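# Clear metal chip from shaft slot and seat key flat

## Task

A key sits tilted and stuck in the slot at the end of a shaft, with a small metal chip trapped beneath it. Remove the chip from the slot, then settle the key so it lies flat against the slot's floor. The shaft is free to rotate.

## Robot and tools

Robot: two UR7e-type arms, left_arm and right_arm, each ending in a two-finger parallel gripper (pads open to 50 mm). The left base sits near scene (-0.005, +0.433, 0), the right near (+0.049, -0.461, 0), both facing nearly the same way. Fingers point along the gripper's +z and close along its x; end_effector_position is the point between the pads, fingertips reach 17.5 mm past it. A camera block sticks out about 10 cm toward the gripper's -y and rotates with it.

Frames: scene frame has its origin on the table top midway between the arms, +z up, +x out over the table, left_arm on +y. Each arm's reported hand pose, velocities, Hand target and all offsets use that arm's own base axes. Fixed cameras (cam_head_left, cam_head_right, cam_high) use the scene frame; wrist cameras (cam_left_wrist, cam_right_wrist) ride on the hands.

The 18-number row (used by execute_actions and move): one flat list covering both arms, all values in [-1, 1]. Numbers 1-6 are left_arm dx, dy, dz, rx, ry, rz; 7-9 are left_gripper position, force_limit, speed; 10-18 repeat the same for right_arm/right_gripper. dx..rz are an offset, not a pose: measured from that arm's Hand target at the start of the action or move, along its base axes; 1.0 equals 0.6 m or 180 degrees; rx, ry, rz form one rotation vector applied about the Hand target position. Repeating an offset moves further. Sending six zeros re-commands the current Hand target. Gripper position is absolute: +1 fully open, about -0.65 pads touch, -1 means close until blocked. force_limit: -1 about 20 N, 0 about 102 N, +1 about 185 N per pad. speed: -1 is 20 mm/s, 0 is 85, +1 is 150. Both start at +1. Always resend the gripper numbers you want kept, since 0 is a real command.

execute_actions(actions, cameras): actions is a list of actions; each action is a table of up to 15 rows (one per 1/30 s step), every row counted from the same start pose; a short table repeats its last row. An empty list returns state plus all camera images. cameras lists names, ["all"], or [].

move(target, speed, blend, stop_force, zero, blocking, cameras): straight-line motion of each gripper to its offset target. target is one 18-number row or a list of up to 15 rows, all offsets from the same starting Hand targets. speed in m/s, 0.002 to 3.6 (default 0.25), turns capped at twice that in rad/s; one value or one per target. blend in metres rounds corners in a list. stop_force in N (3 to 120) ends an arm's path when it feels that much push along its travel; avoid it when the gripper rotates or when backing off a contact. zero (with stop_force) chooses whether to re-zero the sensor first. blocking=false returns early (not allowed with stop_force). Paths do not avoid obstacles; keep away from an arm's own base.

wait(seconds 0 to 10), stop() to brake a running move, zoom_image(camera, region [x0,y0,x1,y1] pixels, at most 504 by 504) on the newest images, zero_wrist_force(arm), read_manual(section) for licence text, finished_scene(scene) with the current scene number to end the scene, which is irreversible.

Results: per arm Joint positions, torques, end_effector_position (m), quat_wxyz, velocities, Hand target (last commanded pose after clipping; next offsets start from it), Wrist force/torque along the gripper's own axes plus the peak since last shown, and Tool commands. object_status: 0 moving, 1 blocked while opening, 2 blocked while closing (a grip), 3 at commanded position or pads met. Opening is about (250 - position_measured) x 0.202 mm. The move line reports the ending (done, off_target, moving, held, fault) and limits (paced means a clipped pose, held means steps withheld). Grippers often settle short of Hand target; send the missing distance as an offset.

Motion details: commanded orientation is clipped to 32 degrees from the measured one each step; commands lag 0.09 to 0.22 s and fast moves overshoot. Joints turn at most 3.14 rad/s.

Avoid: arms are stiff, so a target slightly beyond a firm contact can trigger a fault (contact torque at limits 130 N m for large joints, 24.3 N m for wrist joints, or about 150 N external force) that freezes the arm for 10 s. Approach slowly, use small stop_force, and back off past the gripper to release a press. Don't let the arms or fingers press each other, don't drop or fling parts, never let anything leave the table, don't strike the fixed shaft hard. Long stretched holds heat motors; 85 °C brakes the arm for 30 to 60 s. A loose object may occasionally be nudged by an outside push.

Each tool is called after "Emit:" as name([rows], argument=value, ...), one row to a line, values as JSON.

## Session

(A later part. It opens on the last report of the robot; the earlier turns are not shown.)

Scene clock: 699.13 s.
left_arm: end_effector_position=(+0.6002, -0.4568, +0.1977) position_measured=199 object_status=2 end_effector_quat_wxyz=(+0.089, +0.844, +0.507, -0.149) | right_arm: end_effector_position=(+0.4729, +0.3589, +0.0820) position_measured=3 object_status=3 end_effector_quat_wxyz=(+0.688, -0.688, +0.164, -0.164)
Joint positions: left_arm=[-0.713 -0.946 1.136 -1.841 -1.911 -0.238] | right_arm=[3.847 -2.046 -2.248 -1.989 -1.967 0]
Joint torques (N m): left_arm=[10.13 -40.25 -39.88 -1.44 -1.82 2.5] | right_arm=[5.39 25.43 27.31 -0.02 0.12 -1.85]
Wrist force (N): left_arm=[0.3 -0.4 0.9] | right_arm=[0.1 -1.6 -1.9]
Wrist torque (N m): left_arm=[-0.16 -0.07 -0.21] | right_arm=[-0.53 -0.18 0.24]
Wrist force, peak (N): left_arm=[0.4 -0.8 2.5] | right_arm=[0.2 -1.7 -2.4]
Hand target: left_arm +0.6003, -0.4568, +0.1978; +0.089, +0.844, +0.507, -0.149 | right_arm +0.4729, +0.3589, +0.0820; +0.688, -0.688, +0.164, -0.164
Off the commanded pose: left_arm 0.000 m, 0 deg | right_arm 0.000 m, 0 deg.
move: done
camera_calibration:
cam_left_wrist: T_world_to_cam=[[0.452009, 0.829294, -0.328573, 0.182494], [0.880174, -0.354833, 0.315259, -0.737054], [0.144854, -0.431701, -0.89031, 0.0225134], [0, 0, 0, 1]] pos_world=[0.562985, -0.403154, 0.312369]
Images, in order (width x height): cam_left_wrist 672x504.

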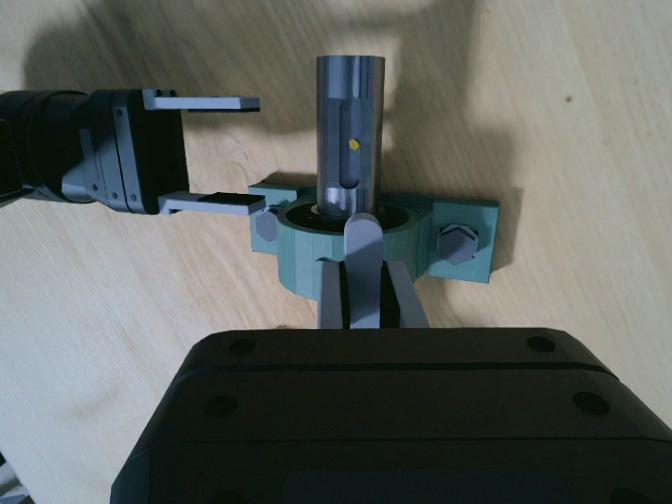

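Emit:
move([
  [-0.1,0.2,0.12,0,0,0,-1,0.3,-1,-0.0972,-0.0215,0.0167,-0.15,-0.2,0.0436,1,1,1],
  [-0.25,0.42,0.17,0,0,0,-1,0.3,-1,-0.0972,-0.0215,0.0167,-0.3013,-0.4017,0.0872,1,1,1],
  [-0.25,0.42,0.17,0,0,0,-1,0.3,-1,-0.0745,0.0232,-0.005,-0.3013,-0.4017,0.0872,1,1,1],
], speed=0.25, blend=0.03, cameras=["all"])

Scene clock: 759.73 s.
left_arm: end_effector_position=(+0.4503, -0.2048, +0.2998) position_measured=199 object_status=2 end_effector_quat_wxyz=(+0.089, +0.844, +0.507, -0.149) | right_arm: end_effector_position=(+0.4282, +0.3727, +0.0791) position_measured=3 object_status=3 end_effector_quat_wxyz=(-0.300, +0.698, +0.429, +0.489)
Joint positions: left_arm=[-0.517 -1.569 1.684 -1.697 -1.92 -0.031] | right_arm=[3.983 -1.86 -2.188 -2.595 -1.815 -1.662]
Joint torques (N m): left_arm=[10.37 -40.7 -11.52 -1.24 -1.94 2.43] | right_arm=[9.99 21.95 31.58 3.29 1.49 -1.64]
Motor temperatures (°C): left_arm=[25 30 29 30 34 40] | right_arm=[29 32 27 32 28 30]
Wrist force (N): left_arm=[0.5 -0.1 0.7] | right_arm=[-2.2 -3.8 -2.4]
Wrist torque (N m): left_arm=[-0.12 -0.10 -0.19] | right_arm=[-0.59 -0.39 -0.71]
Wrist force, peak (N): left_arm=[0.1 0.3 1.7] | right_arm=[-2.5 -4.1 -3.8]
Hand target: left_arm +0.4503, -0.2048, +0.2998; +0.089, +0.844, +0.507, -0.149 | right_arm +0.4282, +0.3728, +0.0790; -0.300, +0.698, +0.429, +0.489
Off the commanded pose: left_arm 0.000 m, 0 deg | right_arm 0.000 m, 0 deg.
move: done; blend cut to 0.0164 m at target 2
camera_calibration:
cam_left_wrist: T_world_to_cam=[[0.451967, 0.829341, -0.32851, 0.074864], [0.880194, -0.354821, 0.315216, -0.547879], [0.14486, -0.43162, -0.890348, 0.243809], [0, 0, 0, 1]] pos_world=[0.413086, -0.151254, 0.414369]
cam_right_wrist: T_world_to_cam=[[0.148695, 0.278919, 0.948733, -0.237058], [0.701141, -0.70629, 0.0977528, -0.0277263], [0.697345, 0.65066, -0.300583, -0.389703], [0, 0, 0, 1]] pos_world=[0.326447, 0.300101, 0.110477]

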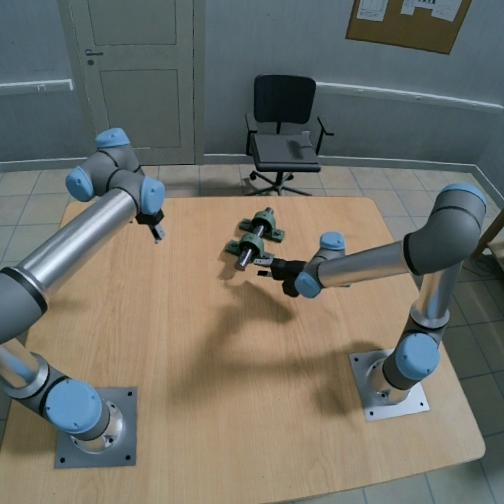

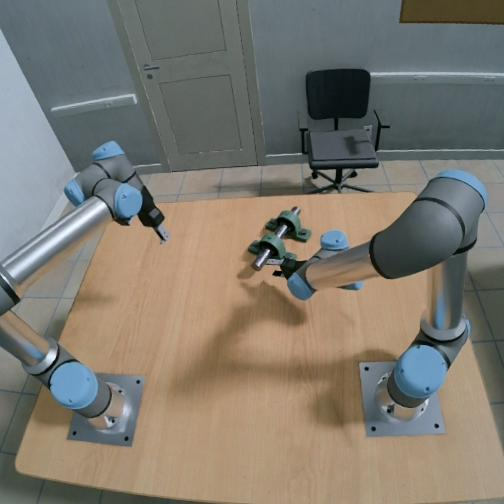

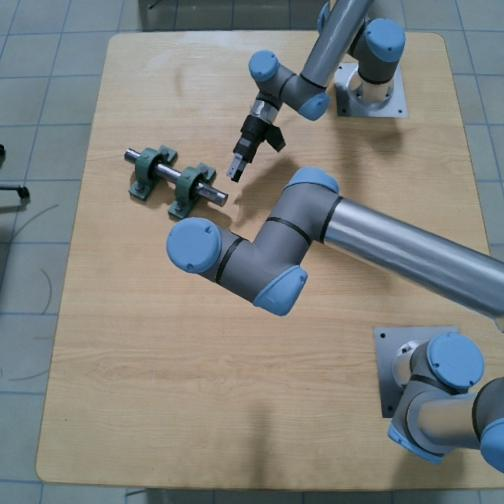

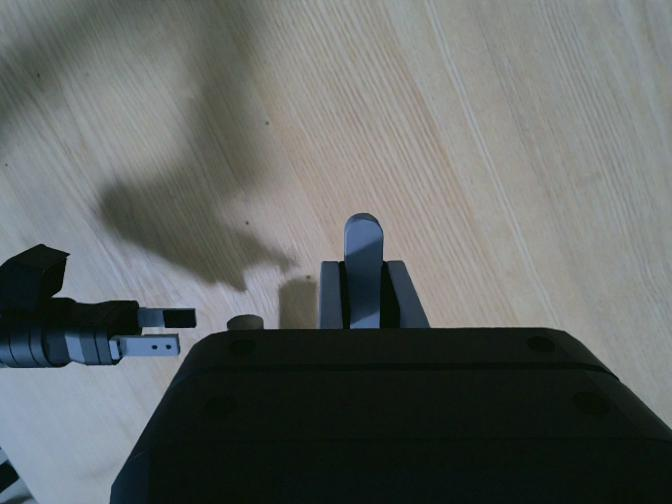

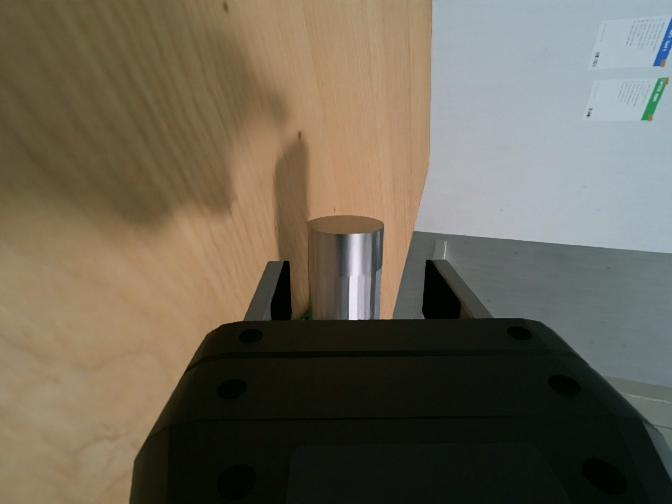

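Emit:
move(target=[0,0,0,0,0,0,-1,0.3,-1,0.0392,0.0662,-0.0327,0,0,0,1,1,1], speed=0.1, stop_force=10, cameras=["cam_right_wrist"])

Emit:
zoom_image(camera="cam_right_wrist", region=[270, 180, 450, 330])

Scene clock: 779.70 s.
left_arm: end_effector_position=(+0.4503, -0.2048, +0.2998) position_measured=199 object_status=2 end_effector_quat_wxyz=(+0.089, +0.844, +0.507, -0.149) | right_arm: end_effector_position=(+0.4517, +0.4125, +0.0594) position_measured=3 object_status=3 end_effector_quat_wxyz=(-0.300, +0.698, +0.429, +0.489)
Joint positions: left_arm=[-0.517 -1.569 1.684 -1.697 -1.92 -0.031] | right_arm=[4.007 -1.975 -2.085 -2.58 -1.792 -1.653]
Joint torques (N m): left_arm=[10.77 -40.94 -11.77 -1.32 -1.8 2.54] | right_arm=[10.16 26.02 31.83 3.01 1.55 0.98]
Wrist force (N): left_arm=[0.6 0.1 0.7] | right_arm=[-2.4 -3.9 -2.2]
Wrist torque (N m): left_arm=[-0.10 -0.12 -0.19] | right_arm=[-0.60 -0.35 -0.93]
Wrist force, peak (N): left_arm=[0.5 -0.1 1.0] | right_arm=[-2.5 -4.4 -3.1]
Hand target: left_arm +0.4503, -0.2048, +0.2998; +0.089, +0.844, +0.507, -0.149 | right_arm +0.4517, +0.4125, +0.0594; -0.300, +0.698, +0.429, +0.489
Off the commanded pose: left_arm 0.000 m, 0 deg | right_arm 0.000 m, 0 deg.
move: done
camera_calibration:
cam_right_wrist: T_world_to_cam=[[0.148629, 0.278986, 0.948724, -0.233072], [0.701156, -0.706263, 0.0978422, -0.0142692], [0.697345, 0.650661, -0.300584, -0.437948], [0, 0, 0, 1]] pos_world=[0.350047, 0.339902, 0.0908768]
Images, in order (width x height): cam_right_wrist 672x504.

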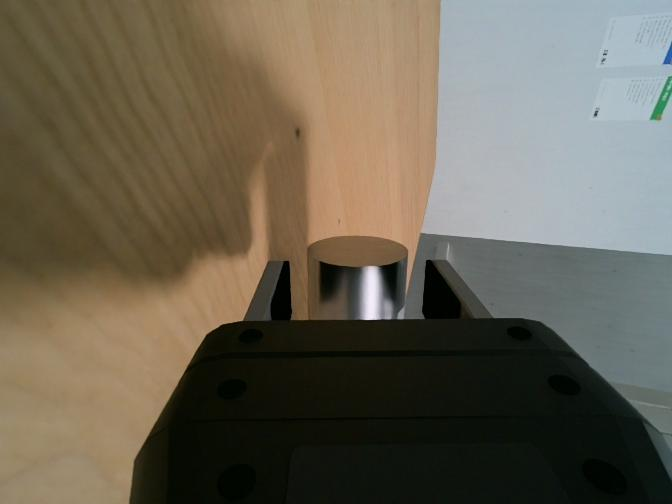

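Scaled by 2.800 from the camera's 672x504 image, which has a finer 960x720 frame.

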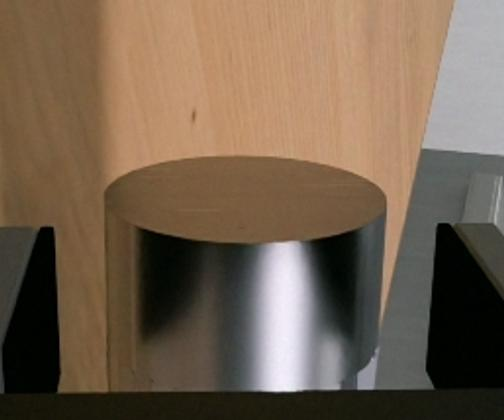

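Emit:
move(target=[0,0,0,0,0,0,-1,0.3,-1,0.0214,0.0422,-0.0163,0,0,0,1,1,1], speed=0.05, stop_force=8)

Emit:
move(target=[0,0,0,0,0,0,-1,0.3,-1,0,0,0,0,0,0,-1,-1,-1], cameras=["cam_right_wrist", "cam_left_wrist"])

Scene clock: 801.90 s.
left_arm: end_effector_position=(+0.4503, -0.2048, +0.2998) position_measured=199 object_status=2 end_effector_quat_wxyz=(+0.089, +0.844, +0.507, -0.149) | right_arm: end_effector_position=(+0.4646, +0.4378, +0.0496) position_measured=3 object_status=3 end_effector_quat_wxyz=(-0.300, +0.698, +0.429, +0.489)
Joint positions: left_arm=[-0.517 -1.569 1.684 -1.697 -1.92 -0.031] | right_arm=[4.024 -2.037 -2.019 -2.584 -1.777 -1.647]
Joint torques (N m): left_arm=[9.16 -41.03 -12.34 -1.31 -1.96 2.41] | right_arm=[9.07 28.72 32.25 -1.18 1.52 0.94]
Wrist force (N): left_arm=[0.5 0.1 0.7] | right_arm=[-2.4 -3.8 -2.2]
Wrist torque (N m): left_arm=[-0.09 -0.10 -0.19] | right_arm=[-0.58 -0.35 -0.92]
Wrist force, peak (N): left_arm=[0.7 -0.2 0.9] | right_arm=[-2.4 -4.4 -2.6]
Hand target: left_arm +0.4503, -0.2048, +0.2998; +0.089, +0.844, +0.507, -0.149 | right_arm +0.4646, +0.4378, +0.0496; -0.300, +0.698, +0.429, +0.489
Off the commanded pose: left_arm 0.000 m, 0 deg | right_arm 0.000 m, 0 deg.
move: done

Scene clock: 802.63 s.
left_arm: end_effector_position=(+0.4503, -0.2048, +0.2998) position_measured=199 object_status=2 end_effector_quat_wxyz=(+0.089, +0.844, +0.507, -0.149) | right_arm: end_effector_position=(+0.4646, +0.4378, +0.0496) position_measured=54 object_status=2 end_effector_quat_wxyz=(-0.300, +0.698, +0.429, +0.489)
Joint positions: left_arm=[-0.517 -1.569 1.684 -1.697 -1.92 -0.031] | right_arm=[4.024 -2.037 -2.019 -2.584 -1.777 -1.647]
Joint torques (N m): left_arm=[9.46 -40.57 -11.68 -1.32 -1.78 2.51] | right_arm=[9.23 27.75 29.19 -1.07 1.49 0.73]
Wrist force (N): left_arm=[0.6 0.0 0.7] | right_arm=[0.5 -5.1 -7.5]
Wrist torque (N m): left_arm=[-0.12 -0.11 -0.19] | right_arm=[-0.64 -0.35 -0.83]
Wrist force, peak (N): left_arm=[0.6 -0.2 0.9] | right_arm=[0.5 -5.1 -7.5]
Hand target: left_arm +0.4503, -0.2048, +0.2998; +0.089, +0.844, +0.507, -0.149 | right_arm +0.4646, +0.4378, +0.0496; -0.300, +0.698, +0.429, +0.489
Off the commanded pose: left_arm 0.000 m, 0 deg | right_arm 0.000 m, 0 deg.
move: done
camera_calibration:
cam_left_wrist: T_world_to_cam=[[0.451997, 0.829329, -0.328499, 0.0747628], [0.880179, -0.354848, 0.315227, -0.547846], [0.14486, -0.43162, -0.890348, 0.243852], [0, 0, 0, 1]] pos_world=[0.413085, -0.151154, 0.414369]
cam_right_wrist: T_world_to_cam=[[0.148629, 0.278986, 0.948724, -0.232763], [0.701156, -0.706263, 0.0978422, -0.00434606], [0.697345, 0.650661, -0.300584, -0.466347], [0, 0, 0, 1]] pos_world=[0.362847, 0.365302, 0.0810768]
Images, in order (width x height): cam_left_wrist 672x504, cam_right_wrist 672x504.

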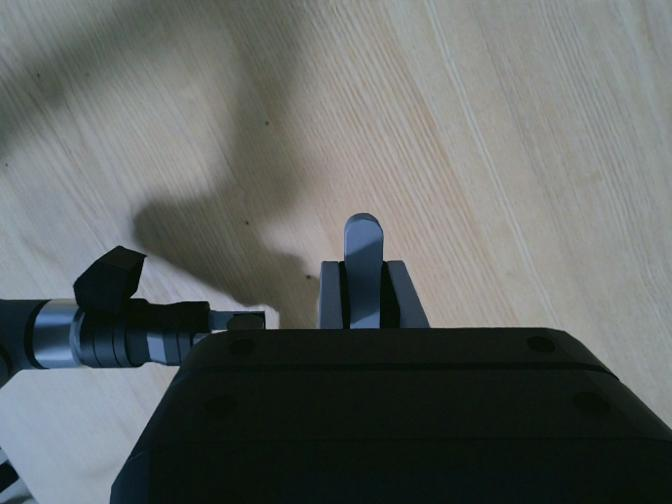

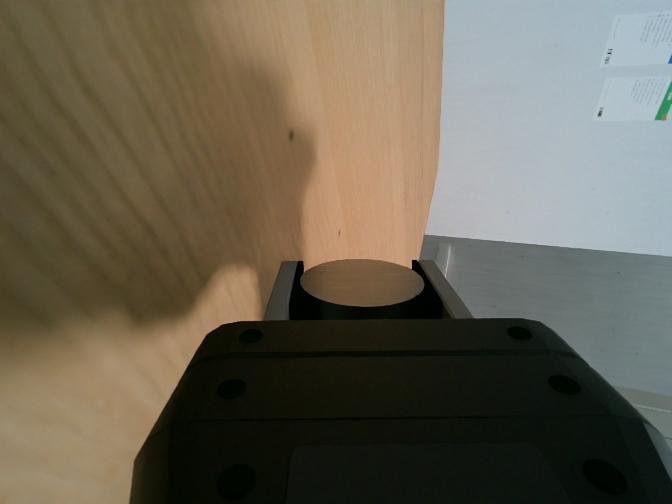

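Emit:
move(target=[0,0,0,0,0,0,-1,0.3,-1,0,0,0,0,0,0,-0.98,-0.4,-1])

Emit:
move(target=[0,0,0,0,0,0,-1,0.3,-1,0,0,0,-0.1982,0.1004,0,-0.98,-0.4,-1], speed=0.25, stop_force=40, cameras=["all"])

Scene clock: 816.27 s.
left_arm: end_effector_position=(+0.4503, -0.2048, +0.2998) position_measured=199 object_status=2 end_effector_quat_wxyz=(+0.089, +0.844, +0.507, -0.149) | right_arm: end_effector_position=(+0.4646, +0.4378, +0.0496) position_measured=57 object_status=2 end_effector_quat_wxyz=(-0.300, +0.698, +0.429, +0.489)
Joint positions: left_arm=[-0.517 -1.569 1.684 -1.697 -1.92 -0.031] | right_arm=[4.024 -2.037 -2.019 -2.584 -1.777 -1.647]
Joint torques (N m): left_arm=[9.56 -40.3 -12.31 -1.31 -1.86 2.45] | right_arm=[6.26 28.75 3.66 -0.74 1.01 -0.49]
Wrist force (N): left_arm=[0.4 0.0 1.0] | right_arm=[0.9 -5.2 -8.0]
Wrist torque (N m): left_arm=[-0.11 -0.08 -0.19] | right_arm=[-0.63 -0.35 -0.78]
Wrist force, peak (N): left_arm=[0.5 0.0 1.0] | right_arm=[0.7 -5.4 -8.1]
Hand target: left_arm +0.4503, -0.2048, +0.2998; +0.089, +0.844, +0.507, -0.149 | right_arm +0.4646, +0.4378, +0.0496; -0.300, +0.698, +0.429, +0.489
Off the commanded pose: left_arm 0.000 m, 0 deg | right_arm 0.000 m, 0 deg.
move: done

Scene clock: 817.67 s.
left_arm: end_effector_position=(+0.4503, -0.2048, +0.2998) position_measured=199 object_status=2 end_effector_quat_wxyz=(+0.089, +0.844, +0.507, -0.149) | right_arm: end_effector_position=(+0.4648, +0.4381, +0.0505) position_measured=57 object_status=2 end_effector_quat_wxyz=(-0.284, +0.715, +0.439, +0.465)
Joint positions: left_arm=[-0.517 -1.569 1.684 -1.697 -1.92 -0.031] | right_arm=[4.028 -2.028 -1.974 -2.709 -1.766 -1.66]
Joint torques (N m): left_arm=[9.57 -41.06 -11.73 -1.41 -1.91 2.39] | right_arm=[-9.47 52.11 16.57 8.02 -3.28 0.66]
Wrist force (N): left_arm=[0.6 0.2 0.7] | right_arm=[-33.1 -0.2 27.7]
Wrist torque (N m): left_arm=[-0.08 -0.11 -0.19] | right_arm=[-0.60 -0.92 -0.57]
Wrist force, peak (N): left_arm=[0.6 0.1 0.9] | right_arm=[-41.4 1.7 39.4]
Hand target: left_arm +0.4503, -0.2048, +0.2998; +0.089, +0.844, +0.507, -0.149 | right_arm +0.4648, +0.4381, +0.0505; -0.284, +0.715, +0.439, +0.465 (not the last commanded pose)
Off the commanded pose: left_arm 0.000 m, 0 deg | right_arm 0.001 m, 36 deg.
move: contact (right_arm)
camera_calibration:
cam_left_wrist: T_world_to_cam=[[0.451997, 0.829329, -0.328499, 0.0747628], [0.880179, -0.354848, 0.315227, -0.547846], [0.14486, -0.43162, -0.890348, 0.243852], [0, 0, 0, 1]] pos_world=[0.413085, -0.151154, 0.414369]
cam_right_wrist: T_world_to_cam=[[0.177518, 0.337773, 0.924336, -0.271588], [0.703969, -0.699921, 0.12057, -0.00969307], [0.687688, 0.629301, -0.362031, -0.449385], [0, 0, 0, 1]] pos_world=[0.364072, 0.367749, 0.089516]

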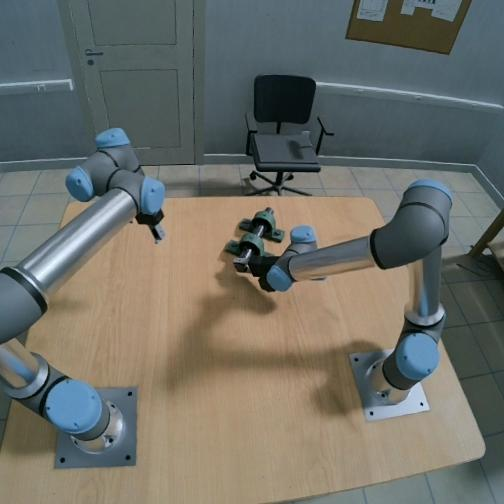

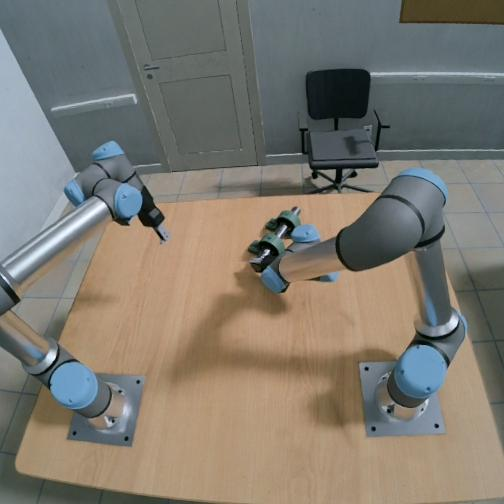

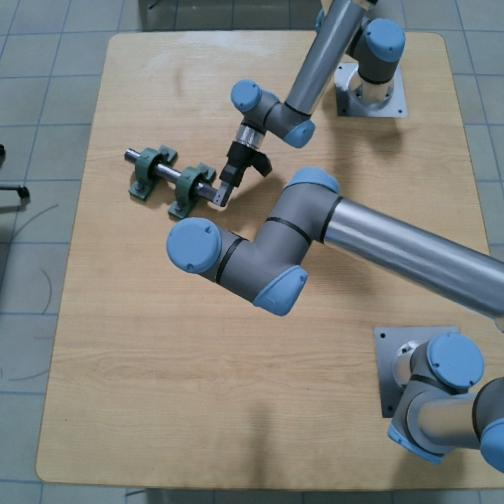

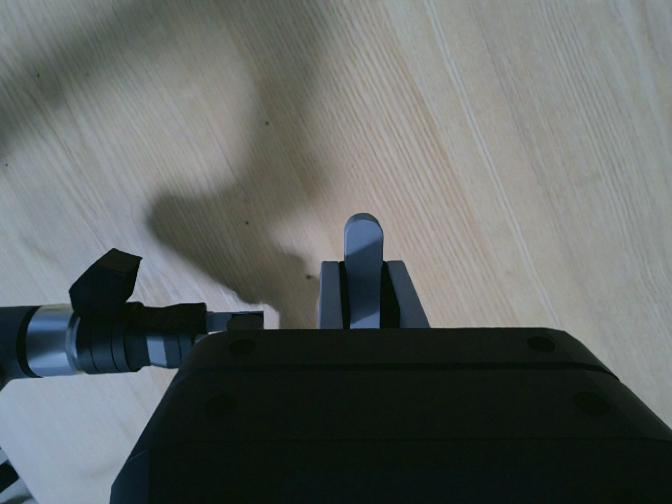

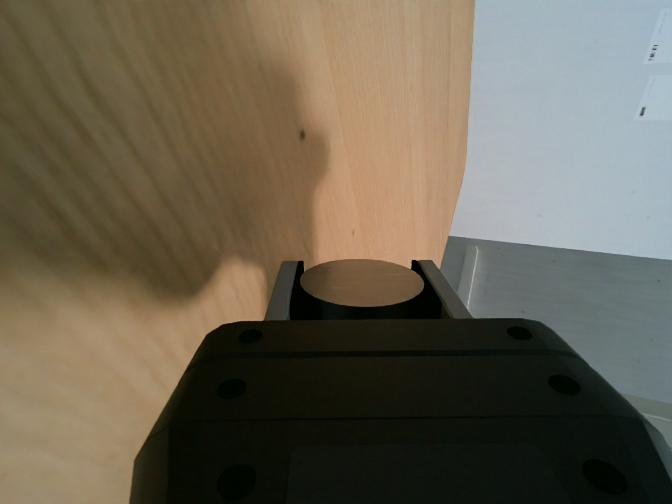

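Emit:
move(target=[0,0,0,0,0,0,-1,0.3,-1,-0.00033,-0.0005,-0.0015,0,0,0,-0.98,-0.4,-1], speed=0.01)

Emit:
move(target=[0,0,0,0,0,0,-1,0.3,-1,0,0,0,-0.1,0.0507,0,-0.98,-0.4,-1], speed=0.04, stop_force=40)

Scene clock: 825.87 s.
left_arm: end_effector_position=(+0.4503, -0.2048, +0.2998) position_measured=199 object_status=2 end_effector_quat_wxyz=(+0.089, +0.844, +0.507, -0.149) | right_arm: end_effector_position=(+0.4646, +0.4378, +0.0497) position_measured=57 object_status=2 end_effector_quat_wxyz=(-0.284, +0.715, +0.439, +0.465)
Joint positions: left_arm=[-0.517 -1.569 1.684 -1.697 -1.92 -0.031] | right_arm=[4.028 -2.029 -1.976 -2.706 -1.766 -1.66]
Joint torques (N m): left_arm=[9.5 -40.1 -11.94 -1.41 -1.82 2.4] | right_arm=[-8.05 30.76 4.71 3.34 -2.29 -0.69]
Wrist force (N): left_arm=[0.6 -0.2 0.7] | right_arm=[-3.9 -2.2 1.9]
Wrist torque (N m): left_arm=[-0.16 -0.11 -0.19] | right_arm=[-0.62 -0.84 -0.51]
Wrist force, peak (N): left_arm=[0.8 -0.1 0.8] | right_arm=[-33.3 -0.2 27.9]
Hand target: left_arm +0.4503, -0.2048, +0.2998; +0.089, +0.844, +0.507, -0.149 | right_arm +0.4646, +0.4378, +0.0496; -0.284, +0.715, +0.439, +0.465
Off the commanded pose: left_arm 0.000 m, 0 deg | right_arm 0.000 m, 0 deg.
move: done

Scene clock: 831.13 s.
left_arm: end_effector_position=(+0.4503, -0.2048, +0.2998) position_measured=199 object_status=2 end_effector_quat_wxyz=(+0.089, +0.844, +0.507, -0.149) | right_arm: end_effector_position=(+0.4646, +0.4378, +0.0496) position_measured=57 object_status=2 end_effector_quat_wxyz=(-0.203, +0.785, +0.482, +0.332)
Joint positions: left_arm=[-0.517 -1.569 1.684 -1.697 -1.92 -0.031] | right_arm=[4.052 -2.071 -1.711 -3.281 -1.706 -1.706]
Joint torques (N m): left_arm=[9.74 -39.83 -12.34 -1.45 -1.88 2.41] | right_arm=[8.26 38.18 34.12 -4.22 1.56 -2.96]
Wrist force (N): left_arm=[0.5 -0.1 0.7] | right_arm=[-1.6 -0.3 15.3]
Wrist torque (N m): left_arm=[-0.12 -0.09 -0.19] | right_arm=[-0.16 -0.18 0.41]
Wrist force, peak (N): left_arm=[0.7 -0.2 0.9] | right_arm=[-1.0 0.5 17.7]
Hand target: left_arm +0.4503, -0.2048, +0.2998; +0.089, +0.844, +0.507, -0.149 | right_arm +0.4646, +0.4378, +0.0496; -0.203, +0.785, +0.482, +0.332
Off the commanded pose: left_arm 0.000 m, 0 deg | right_arm 0.000 m, 0 deg.
move: done

Emit:
move(target=[0,0,0,0,0,0,-1,0.3,-1,0,0,0,-0.1982,0.1004,0,-0.98,-0.4,-1], speed=0.06, stop_force=40, cameras=["cam_right_wrist","cam_head_right"])

Scene clock: 842.77 s.
left_arm: end_effector_position=(+0.4503, -0.2048, +0.2998) position_measured=199 object_status=2 end_effector_quat_wxyz=(+0.089, +0.844, +0.507, -0.149) | right_arm: end_effector_position=(+0.4646, +0.4378, +0.0496) position_measured=57 object_status=2 end_effector_quat_wxyz=(-0.026, +0.851, +0.523, +0.044)
Joint positions: left_arm=[-0.517 -1.569 1.684 -1.697 -1.92 -0.031] | right_arm=[4.102 -2.44 -1.012 -4.301 -1.584 -1.712]
Joint torques (N m): left_arm=[9.25 -39.76 -13 -1.54 -1.67 2.15] | right_arm=[9.46 57.45 46.23 -3.83 2.81 -0.72]
Wrist force (N): left_arm=[0.5 -0.1 0.7] | right_arm=[-11.7 -4.3 17.9]
Wrist torque (N m): left_arm=[-0.13 -0.09 -0.19] | right_arm=[0.12 -0.22 1.08]
Wrist force, peak (N): left_arm=[0.8 -0.2 0.8] | right_arm=[-11.6 -4.3 18.2]
Hand target: left_arm +0.4503, -0.2048, +0.2998; +0.089, +0.844, +0.507, -0.149 | right_arm +0.4646, +0.4378, +0.0496; -0.026, +0.851, +0.523, +0.044
Off the commanded pose: left_arm 0.000 m, 0 deg | right_arm 0.000 m, 0 deg.
move: done
camera_calibration:
cam_right_wrist: T_world_to_cam=[[0.453353, 0.881989, 0.128712, -0.597514], [0.820798, -0.469402, 0.325503, -0.175022], [0.347508, -0.0419213, -0.93674, 0.0308739], [0, 0, 0, 1]] pos_world=[0.403814, 0.44614, 0.162798]
Images, in order (width x height): cam_head_right 504x504, cam_right_wrist 672x504.

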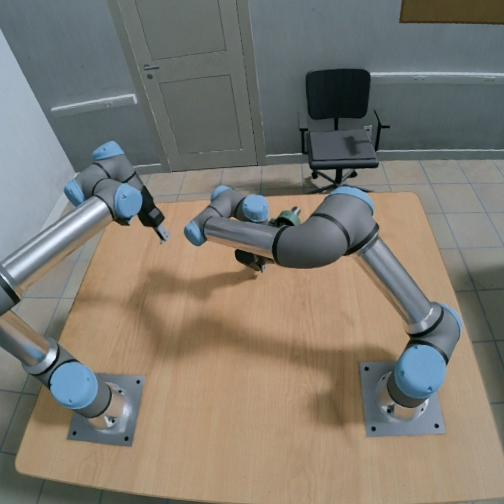

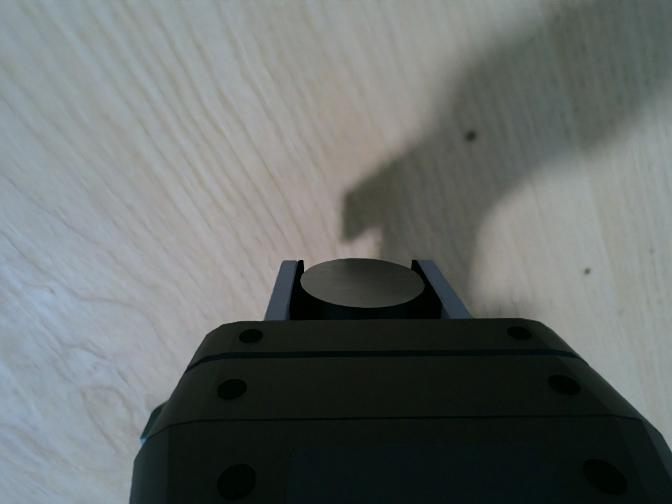

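Emit:
move(target=[0,0,0,0,0,0,-1,0.3,-1,-0.0002,-0.0004,0,-0.1982,0.1004,0,-0.98,-0.4,-1], speed=0.06, stop_force=40)

Emit:
move(target=[0,0,0,0,0,0,-1,0.3,-1,0,0,0,-0.1487,0.0753,0,-0.98,-0.4,-1], speed=0.06, stop_force=40, cameras=["all"])

Scene clock: 855.80 s.
left_arm: end_effector_position=(+0.4503, -0.2048, +0.2998) position_measured=199 object_status=2 end_effector_quat_wxyz=(+0.089, +0.844, +0.507, -0.149) | right_arm: end_effector_position=(+0.4645, +0.4376, +0.0496) position_measured=57 object_status=2 end_effector_quat_wxyz=(+0.030, +0.851, +0.523, -0.047)
Joint positions: left_arm=[-0.517 -1.569 1.684 -1.697 -1.92 -0.031] | right_arm=[4.114 -2.612 -0.737 -4.614 -1.555 -1.7]
Joint torques (N m): left_arm=[9.92 -39.86 -12.03 -1.47 -1.85 2.09] | right_arm=[-7.58 73.05 16.57 0.25 -0.18 -3.55]
Wrist force (N): left_arm=[0.5 -0.1 0.7] | right_arm=[-8.9 -3.0 18.1]
Wrist torque (N m): left_arm=[-0.13 -0.10 -0.19] | right_arm=[0.19 -0.94 1.09]
Wrist force, peak (N): left_arm=[0.8 0.2 0.8] | right_arm=[-11.9 -3.5 26.8]
Hand target: left_arm +0.4503, -0.2048, +0.2998; +0.089, +0.844, +0.507, -0.149 | right_arm +0.4645, +0.4376, +0.0496; +0.030, +0.851, +0.523, -0.047 (not the last commanded pose)
Off the commanded pose: left_arm 0.000 m, 0 deg | right_arm 0.000 m, 28 deg.
move: held (right_arm; a check stopped the path); limits=held
pose unreachable (right arm): on one or more control steps of this call, first in action 0 (counted from 0), this arm could not follow its commanded pose, so it was not sent that pose on those steps. It may still have moved: this result reports where it is.
cause: moving toward the commanded pose would bring a part of the arm too close to another arm (a part of this arm just beyond joint 3 (elbow) and the left arm's gripper, at the place that arm is still heading or pushing toward).

Scene clock: 856.73 s.
left_arm: end_effector_position=(+0.4503, -0.2048, +0.2998) position_measured=199 object_status=2 end_effector_quat_wxyz=(+0.089, +0.844, +0.507, -0.149) | right_arm: end_effector_position=(+0.4645, +0.4375, +0.0495) position_measured=57 object_status=2 end_effector_quat_wxyz=(+0.031, +0.850, +0.523, -0.048)
Joint positions: left_arm=[-0.517 -1.569 1.684 -1.697 -1.92 -0.031] | right_arm=[4.114 -2.615 -0.732 -4.619 -1.554 -1.7]
Joint torques (N m): left_arm=[9.92 -39.45 -12.16 -1.36 -1.91 2.17] | right_arm=[-7.03 70.82 15.24 -0.46 -0.68 -3.09]
Wrist force (N): left_arm=[0.4 0.0 0.7] | right_arm=[-6.6 -1.6 14.6]
Wrist torque (N m): left_arm=[-0.13 -0.09 -0.18] | right_arm=[0.23 -0.62 1.11]
Wrist force, peak (N): left_arm=[0.6 -0.3 0.9] | right_arm=[-7.8 -5.6 21.8]
Hand target: left_arm +0.4503, -0.2048, +0.2998; +0.089, +0.844, +0.507, -0.149 | right_arm +0.4645, +0.4375, +0.0495; +0.031, +0.850, +0.523, -0.048 (not the last commanded pose)
Off the commanded pose: left_arm 0.000 m, 0 deg | right_arm 0.000 m, 30 deg.
move: held (right_arm; a check stopped the path); limits=held
pose unreachable (right arm): on one or more control steps of this call, first in action 0 (counted from 0), this arm could not follow its commanded pose, so it was not sent that pose on those steps. It may still have moved: this result reports where it is.
cause: moving toward the commanded pose would bring a part of the arm too close to another arm (a part of this arm just beyond joint 3 (elbow) and the left arm's gripper, at the place that arm is still heading or pushing toward).
camera_calibration:
cam_left_wrist: T_world_to_cam=[[0.451997, 0.829329, -0.328499, 0.0747628], [0.880179, -0.354848, 0.315227, -0.547846], [0.14486, -0.43162, -0.890348, 0.243852], [0, 0, 0, 1]] pos_world=[0.413085, -0.151154, 0.414369]
cam_right_wrist: T_world_to_cam=[[0.455361, 0.88607, -0.086752, -0.58938], [0.852827, -0.406141, 0.328231, -0.217651], [0.255602, -0.223448, -0.940606, 0.153244], [0, 0, 0, 1]] pos_world=[0.41483, 0.468077, 0.164452]

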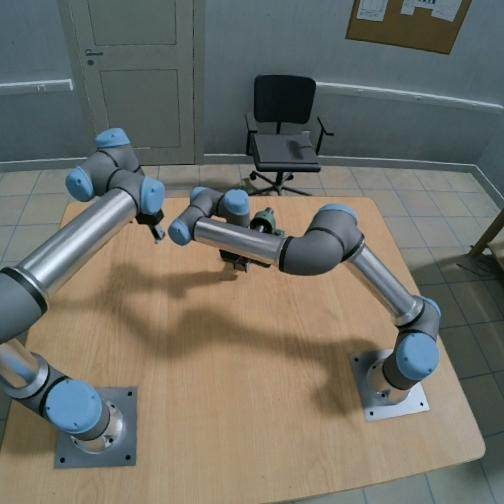

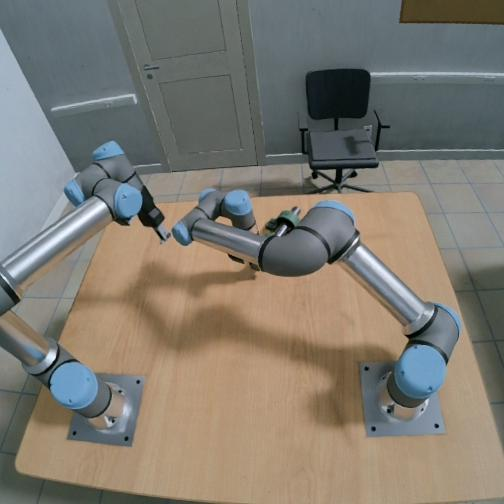

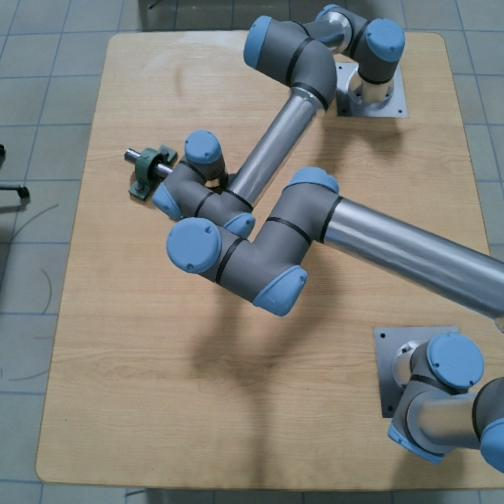

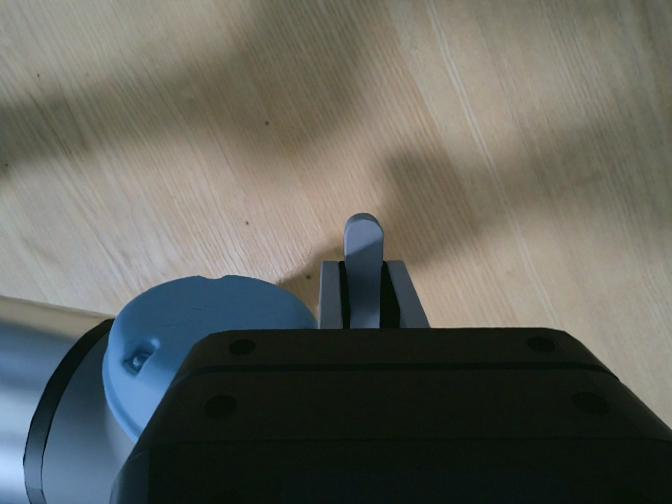

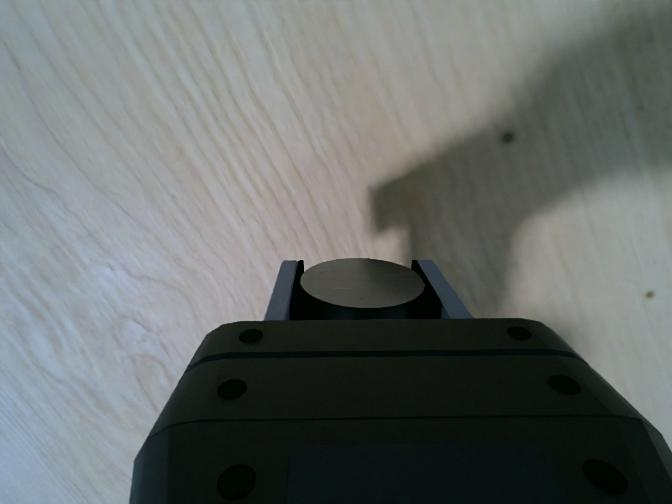

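Emit:
move(target=[-0.117,0.342,0.05,0,0,0,-1,0.3,-1,0,0,0,0,0,0,-0.98,-0.4,-1], speed=0.25)

Emit:
move(target=[0,0,0,0,0,0,-1,0.3,-1,0.0002,0.0003,0,-0.1982,0.1004,0,-0.98,-0.4,-1], speed=0.06, stop_force=40, cameras=["cam_right_wrist"])

Scene clock: 865.70 s.
left_arm: end_effector_position=(+0.3800, +0.0003, +0.3299) position_measured=199 object_status=2 end_effector_quat_wxyz=(+0.089, +0.844, +0.507, -0.149) | right_arm: end_effector_position=(+0.4645, +0.4375, +0.0495) position_measured=57 object_status=2 end_effector_quat_wxyz=(+0.031, +0.850, +0.523, -0.048)
Joint positions: left_arm=[-0.132 -1.768 1.751 -1.427 -1.897 0.378] | right_arm=[4.114 -2.615 -0.732 -4.619 -1.554 -1.7]
Joint torques (N m): left_arm=[9.14 -2.77 -39.86 -0.77 0.93 2.15] | right_arm=[-6.43 67.71 16.11 -0.64 -0.86 -3.26]
Wrist force (N): left_arm=[0.4 -0.1 1.0] | right_arm=[-6.3 -1.3 14.5]
Wrist torque (N m): left_arm=[-0.14 -0.05 -0.22] | right_arm=[0.27 -0.63 1.11]
Wrist force, peak (N): left_arm=[1.6 -1.8 0.1] | right_arm=[-6.3 -1.5 14.9]
Hand target: left_arm +0.3801, +0.0004, +0.3298; +0.089, +0.844, +0.507, -0.149 | right_arm +0.4645, +0.4375, +0.0495; +0.031, +0.850, +0.523, -0.048
Off the commanded pose: left_arm 0.000 m, 0 deg | right_arm 0.000 m, 0 deg.
move: done

Scene clock: 869.10 s.
left_arm: end_effector_position=(+0.3801, +0.0004, +0.3298) position_measured=199 object_status=2 end_effector_quat_wxyz=(+0.089, +0.844, +0.507, -0.149) | right_arm: end_effector_position=(+0.4640, +0.4370, +0.0492) position_measured=57 object_status=2 end_effector_quat_wxyz=(+0.102, +0.836, +0.514, -0.162)
Joint positions: left_arm=[-0.132 -1.768 1.751 -1.427 -1.897 0.378] | right_arm=[4.127 -2.956 -0.158 -5.123 -1.523 -1.679]
Joint torques (N m): left_arm=[9.77 -3 -40.48 -0.8 0.84 2.52] | right_arm=[-8.32 58.46 -1.09 -5.84 -2.27 -3.09]
Wrist force (N): left_arm=[0.4 0.1 0.9] | right_arm=[28.8 12.8 -22.1]
Wrist torque (N m): left_arm=[-0.11 -0.04 -0.22] | right_arm=[0.37 -0.77 0.88]
Wrist force, peak (N): left_arm=[0.5 -0.3 1.1] | right_arm=[33.6 14.0 -38.2]
Hand target: left_arm +0.3801, +0.0004, +0.3298; +0.089, +0.844, +0.507, -0.149 | right_arm +0.4640, +0.4370, +0.0492; +0.102, +0.836, +0.514, -0.162 (not the last commanded pose)
Off the commanded pose: left_arm 0.000 m, 0 deg | right_arm 0.001 m, 24 deg.
move: contact (right_arm)
camera_calibration:
cam_right_wrist: T_world_to_cam=[[0.428185, 0.83282, -0.35081, -0.539856], [0.891952, -0.327111, 0.312123, -0.269281], [0.145188, -0.446552, -0.882899, 0.298786], [0, 0, 0, 1]] pos_world=[0.427964, 0.494942, 0.158459]
Images, in order (width x height): cam_right_wrist 672x504.

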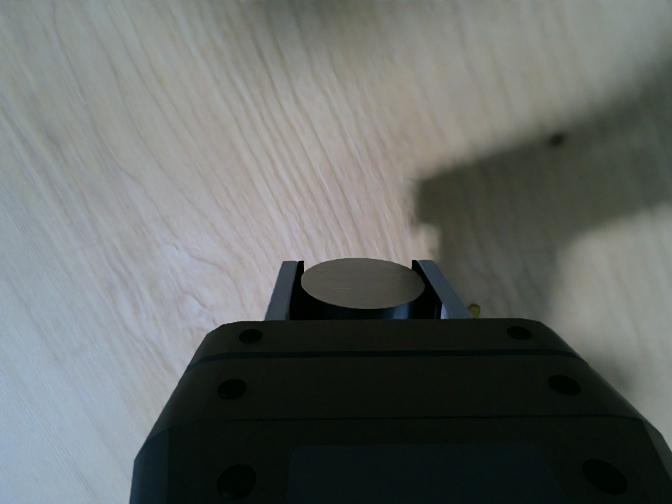

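Emit:
zoom_image(camera="cam_right_wrist", region=[420, 270, 520, 345])

Scaled by 5.040 from the camera's 672x504 image, which has a finer 960x720 frame.

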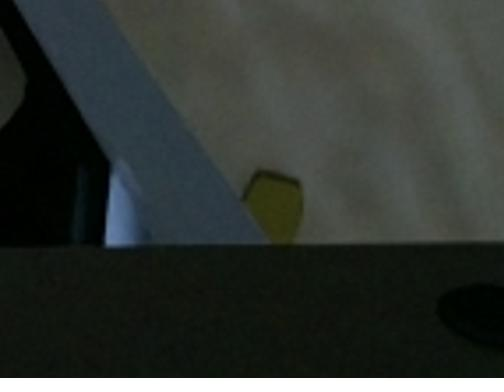

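Emit:
move(target=[0,0,0,0,0,0,-1,0.3,-1,0.0008,0.0008,0.0005,0.0991,-0.0502,0,-0.98,-0.4,-1], speed=0.04)

Emit:
move(target=[0,0,0,0,0,0,-1,0.3,-1,0,0,0,0.1982,-0.1004,0,-0.98,-0.4,-1], speed=0.06, stop_force=40)

Emit:
move(target=[0,0,0,0,0,0,-1,0.3,-1,0,0,0,0.1586,-0.0804,0,-0.98,-0.4,-1], speed=0.06, stop_force=40, cameras=["cam_right_wrist"])

Scene clock: 897.77 s.
left_arm: end_effector_position=(+0.3801, +0.0004, +0.3298) position_measured=199 object_status=2 end_effector_quat_wxyz=(+0.089, +0.844, +0.507, -0.149) | right_arm: end_effector_position=(+0.4645, +0.4375, +0.0495) position_measured=57 object_status=2 end_effector_quat_wxyz=(+0.011, +0.852, +0.524, -0.015)
Joint positions: left_arm=[-0.132 -1.768 1.751 -1.427 -1.897 0.378] | right_arm=[4.111 -2.547 -0.841 -4.502 -1.562 -1.704]
Joint torques (N m): left_arm=[9.68 -3.95 -40.8 -0.94 0.71 2.56] | right_arm=[-7.89 70.6 14.14 -1.72 -1.18 -3.29]
Wrist force (N): left_arm=[0.5 -0.2 0.7] | right_arm=[1.0 -0.1 14.0]
Wrist torque (N m): left_arm=[-0.15 -0.07 -0.22] | right_arm=[0.03 -0.97 1.04]
Wrist force, peak (N): left_arm=[0.6 -0.2 1.0] | right_arm=[29.3 13.1 -22.9]
Hand target: left_arm +0.3801, +0.0004, +0.3298; +0.089, +0.844, +0.507, -0.149 | right_arm +0.4645, +0.4374, +0.0495; +0.011, +0.852, +0.524, -0.015
Off the commanded pose: left_arm 0.000 m, 0 deg | right_arm 0.000 m, 0 deg.
move: done

Scene clock: 904.50 s.
left_arm: end_effector_position=(+0.3801, +0.0004, +0.3298) position_measured=199 object_status=2 end_effector_quat_wxyz=(+0.089, +0.844, +0.507, -0.149) | right_arm: end_effector_position=(+0.4645, +0.4375, +0.0495) position_measured=57 object_status=2 end_effector_quat_wxyz=(-0.168, +0.806, +0.495, +0.278)
Joint positions: left_arm=[-0.132 -1.768 1.751 -1.427 -1.897 0.378] | right_arm=[4.064 -2.118 -1.592 -3.491 -1.677 -1.714]
Joint torques (N m): left_arm=[9.34 -3.05 -40.86 -1 0.58 2.44] | right_arm=[-12.95 53.75 0.43 -3.78 -2.08 0.06]
Wrist force (N): left_arm=[0.4 -0.3 0.9] | right_arm=[10.7 1.7 28.9]
Wrist torque (N m): left_arm=[-0.17 -0.05 -0.22] | right_arm=[-0.34 -0.93 0.07]
Wrist force, peak (N): left_arm=[0.5 -0.3 1.1] | right_arm=[10.7 1.7 32.9]
Hand target: left_arm +0.3801, +0.0004, +0.3298; +0.089, +0.844, +0.507, -0.149 | right_arm +0.4645, +0.4374, +0.0495; -0.168, +0.806, +0.495, +0.278
Off the commanded pose: left_arm 0.000 m, 0 deg | right_arm 0.000 m, 0 deg.
move: done

Scene clock: 910.07 s.
left_arm: end_effector_position=(+0.3801, +0.0004, +0.3298) position_measured=199 object_status=2 end_effector_quat_wxyz=(+0.089, +0.844, +0.507, -0.149) | right_arm: end_effector_position=(+0.4645, +0.4374, +0.0495) position_measured=57 object_status=2 end_effector_quat_wxyz=(-0.298, +0.699, +0.428, +0.489)
Joint positions: left_arm=[-0.132 -1.768 1.751 -1.427 -1.897 0.378] | right_arm=[4.025 -2.035 -2.02 -2.586 -1.771 -1.648]
Joint torques (N m): left_arm=[10.05 -3.4 -40.03 -1.09 0.53 2.39] | right_arm=[-12.63 32.03 -8.9 -0.45 -2.46 1.17]
Wrist force (N): left_arm=[0.4 -0.2 0.9] | right_arm=[0.9 0.7 33.8]
Wrist torque (N m): left_arm=[-0.16 -0.04 -0.22] | right_arm=[-0.48 -0.78 -1.03]
Wrist force, peak (N): left_arm=[0.5 -0.2 1.0] | right_arm=[-1.2 3.8 52.8]
Hand target: left_arm +0.3801, +0.0004, +0.3298; +0.089, +0.844, +0.507, -0.149 | right_arm +0.4645, +0.4374, +0.0495; -0.298, +0.699, +0.428, +0.489
Off the commanded pose: left_arm 0.000 m, 0 deg | right_arm 0.000 m, 0 deg.
move: done
camera_calibration:
cam_right_wrist: T_world_to_cam=[[0.148639, 0.281194, 0.94807, -0.233475], [0.698884, -0.708144, 0.100461, -0.00284448], [0.699619, 0.647659, -0.30178, -0.465764], [0, 0, 0, 1]] pos_world=[0.362549, 0.365293, 0.0810778]
Images, in order (width x height): cam_right_wrist 672x504.

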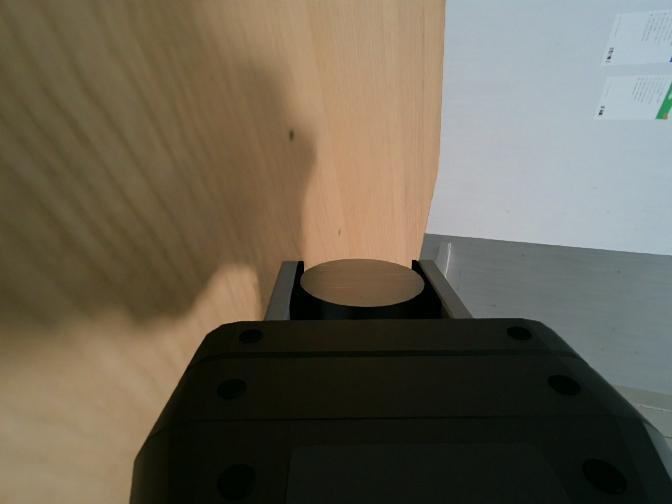

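Emit:
move(target=[0,0,0,0,0,0,-1,0.3,-1,0,0,0,0,0,0,1,0,-0.5])

Emit:
move([
  [0,0,0,0,0,0,-1,0.3,-1,-0.0637,-0.1258,0.0513,0,0,0,1,0,-0.5],
  [0,0,0,0,0,0,-1,0.3,-1,-0.0904,-0.1784,0.083,0.15,0.2,-0.0436,1,0,-0.5],
  [0,0,0,0,0,0,-1,0.3,-1,0.0138,-0.131,0.0543,0.3013,0.4017,-0.0872,1,0,-0.5],
], speed=0.2, blend=0.02, cameras=["all"])

Emit:
zoom_image(camera="cam_high", region=[140, 130, 260, 240])

Emit:
zoom_image(camera="cam_head_left", region=[210, 210, 290, 290])

Scene clock: 926.20 s.
left_arm: end_effector_position=(+0.3801, +0.0004, +0.3298) position_measured=199 object_status=2 end_effector_quat_wxyz=(+0.089, +0.844, +0.507, -0.149) | right_arm: end_effector_position=(+0.4644, +0.4373, +0.0494) position_measured=3 object_status=3 end_effector_quat_wxyz=(-0.298, +0.699, +0.428, +0.489)
Joint positions: left_arm=[-0.132 -1.768 1.751 -1.427 -1.897 0.378] | right_arm=[4.025 -2.035 -2.02 -2.586 -1.771 -1.648]
Joint torques (N m): left_arm=[9.89 -3.61 -40.94 -1.16 0.39 2.23] | right_arm=[-1.54 31.26 30.75 -0.3 1.37 0.7]
Wrist force (N): left_arm=[0.1 -0.2 0.8] | right_arm=[-1.8 -1.6 -2.1]
Wrist torque (N m): left_arm=[-0.15 -0.01 -0.22] | right_arm=[-0.23 -0.45 -0.93]
Wrist force, peak (N): left_arm=[0.5 -0.2 1.0] | right_arm=[1.2 0.9 34.1]
Hand target: left_arm +0.3801, +0.0004, +0.3298; +0.089, +0.844, +0.507, -0.149 | right_arm +0.4645, +0.4374, +0.0495; -0.298, +0.699, +0.428, +0.489
Off the commanded pose: left_arm 0.000 m, 0 deg | right_arm 0.000 m, 0 deg.
move: done

Scene clock: 931.27 s.
left_arm: end_effector_position=(+0.3801, +0.0004, +0.3298) position_measured=199 object_status=2 end_effector_quat_wxyz=(+0.089, +0.844, +0.507, -0.149) | right_arm: end_effector_position=(+0.4728, +0.3588, +0.0821) position_measured=3 object_status=3 end_effector_quat_wxyz=(+0.686, -0.689, +0.164, -0.164)
Joint positions: left_arm=[-0.132 -1.768 1.751 -1.427 -1.897 0.378] | right_arm=[3.846 -2.045 -2.246 -1.997 -1.97 -0.003]
Joint torques (N m): left_arm=[9.67 -3.99 -40.01 -1.08 0.4 2.31] | right_arm=[9.24 25.57 27.96 4.37 1.44 0.93]
Wrist force (N): left_arm=[0.4 -0.1 0.8] | right_arm=[0.9 1.0 -1.7]
Wrist torque (N m): left_arm=[-0.13 -0.06 -0.22] | right_arm=[-0.12 -0.31 0.01]
Wrist force, peak (N): left_arm=[0.7 -0.2 1.0] | right_arm=[-2.3 -1.8 -3.0]
Hand target: left_arm +0.3801, +0.0004, +0.3298; +0.089, +0.844, +0.507, -0.149 | right_arm +0.4728, +0.3588, +0.0821; +0.686, -0.689, +0.164, -0.164
Off the commanded pose: left_arm 0.000 m, 0 deg | right_arm 0.000 m, 0 deg.
move: done
camera_calibration:
cam_left_wrist: T_world_to_cam=[[0.451997, 0.829329, -0.328499, -0.0538304], [0.880179, -0.354848, 0.315227, -0.422699], [0.14486, -0.43162, -0.890348, 0.3693], [0, 0, 0, 1]] pos_world=[0.342885, 0.0540463, 0.444369]
cam_right_wrist: T_world_to_cam=[[0.880233, -0.474509, -0.00545532, -0.239842], [-0.161764, -0.289232, -0.943492, 0.274678], [0.446118, 0.831376, -0.33135, -0.354474], [0, 0, 0, 1]] pos_world=[0.413687, 0.260339, 0.140393]

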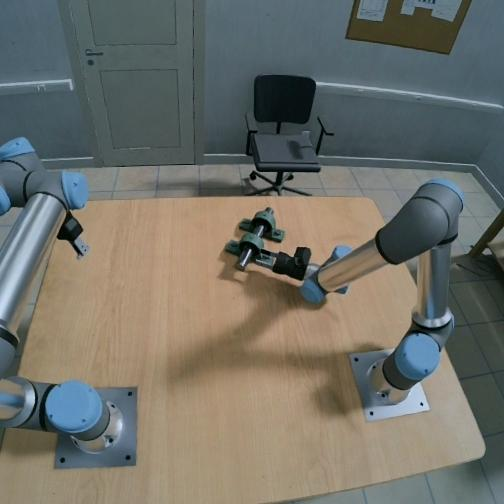

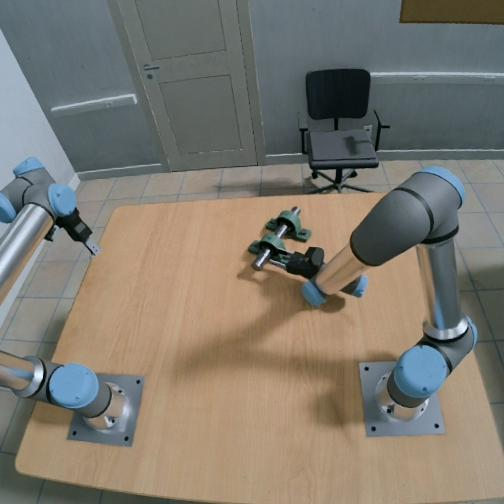

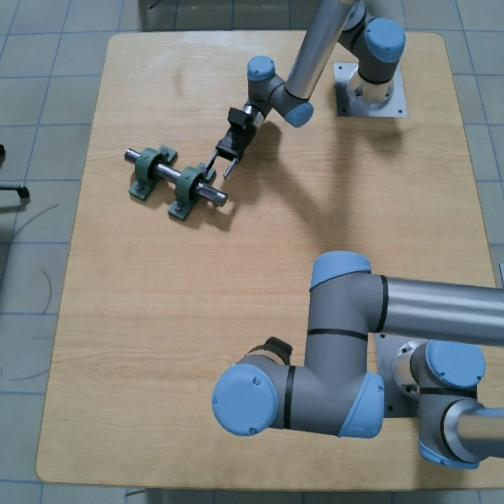

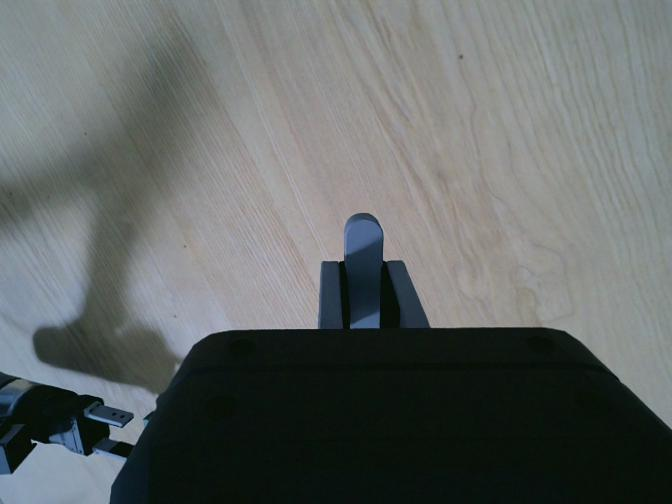

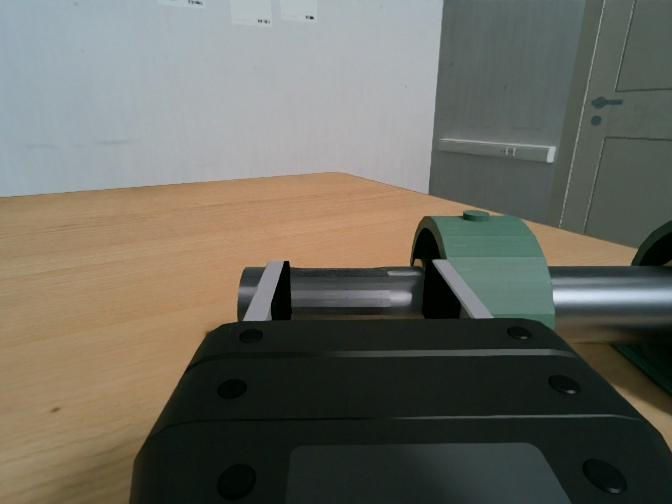

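Scaled by 4.200 from the camera's 504x504 image, which has a finer 720x720 frame.

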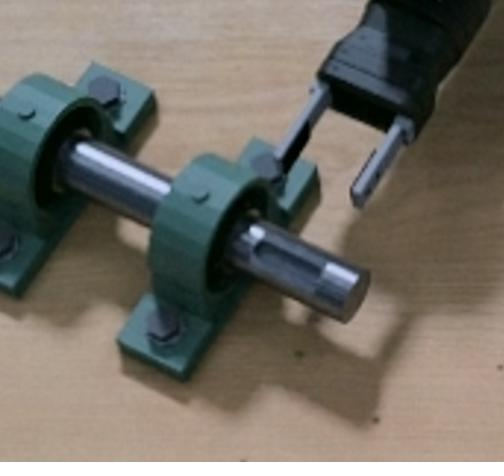

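Scaled by 6.300 from the camera's 504x504 image, which has a finer 720x720 frame.

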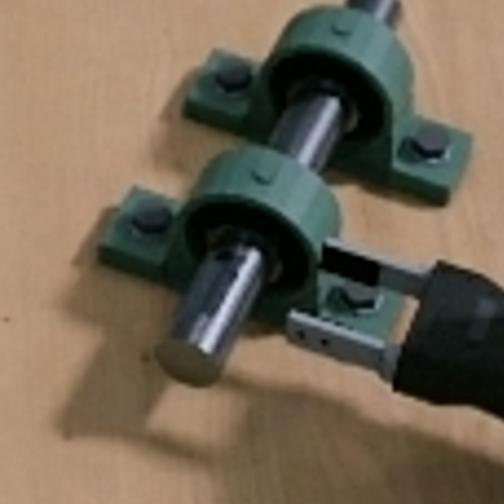

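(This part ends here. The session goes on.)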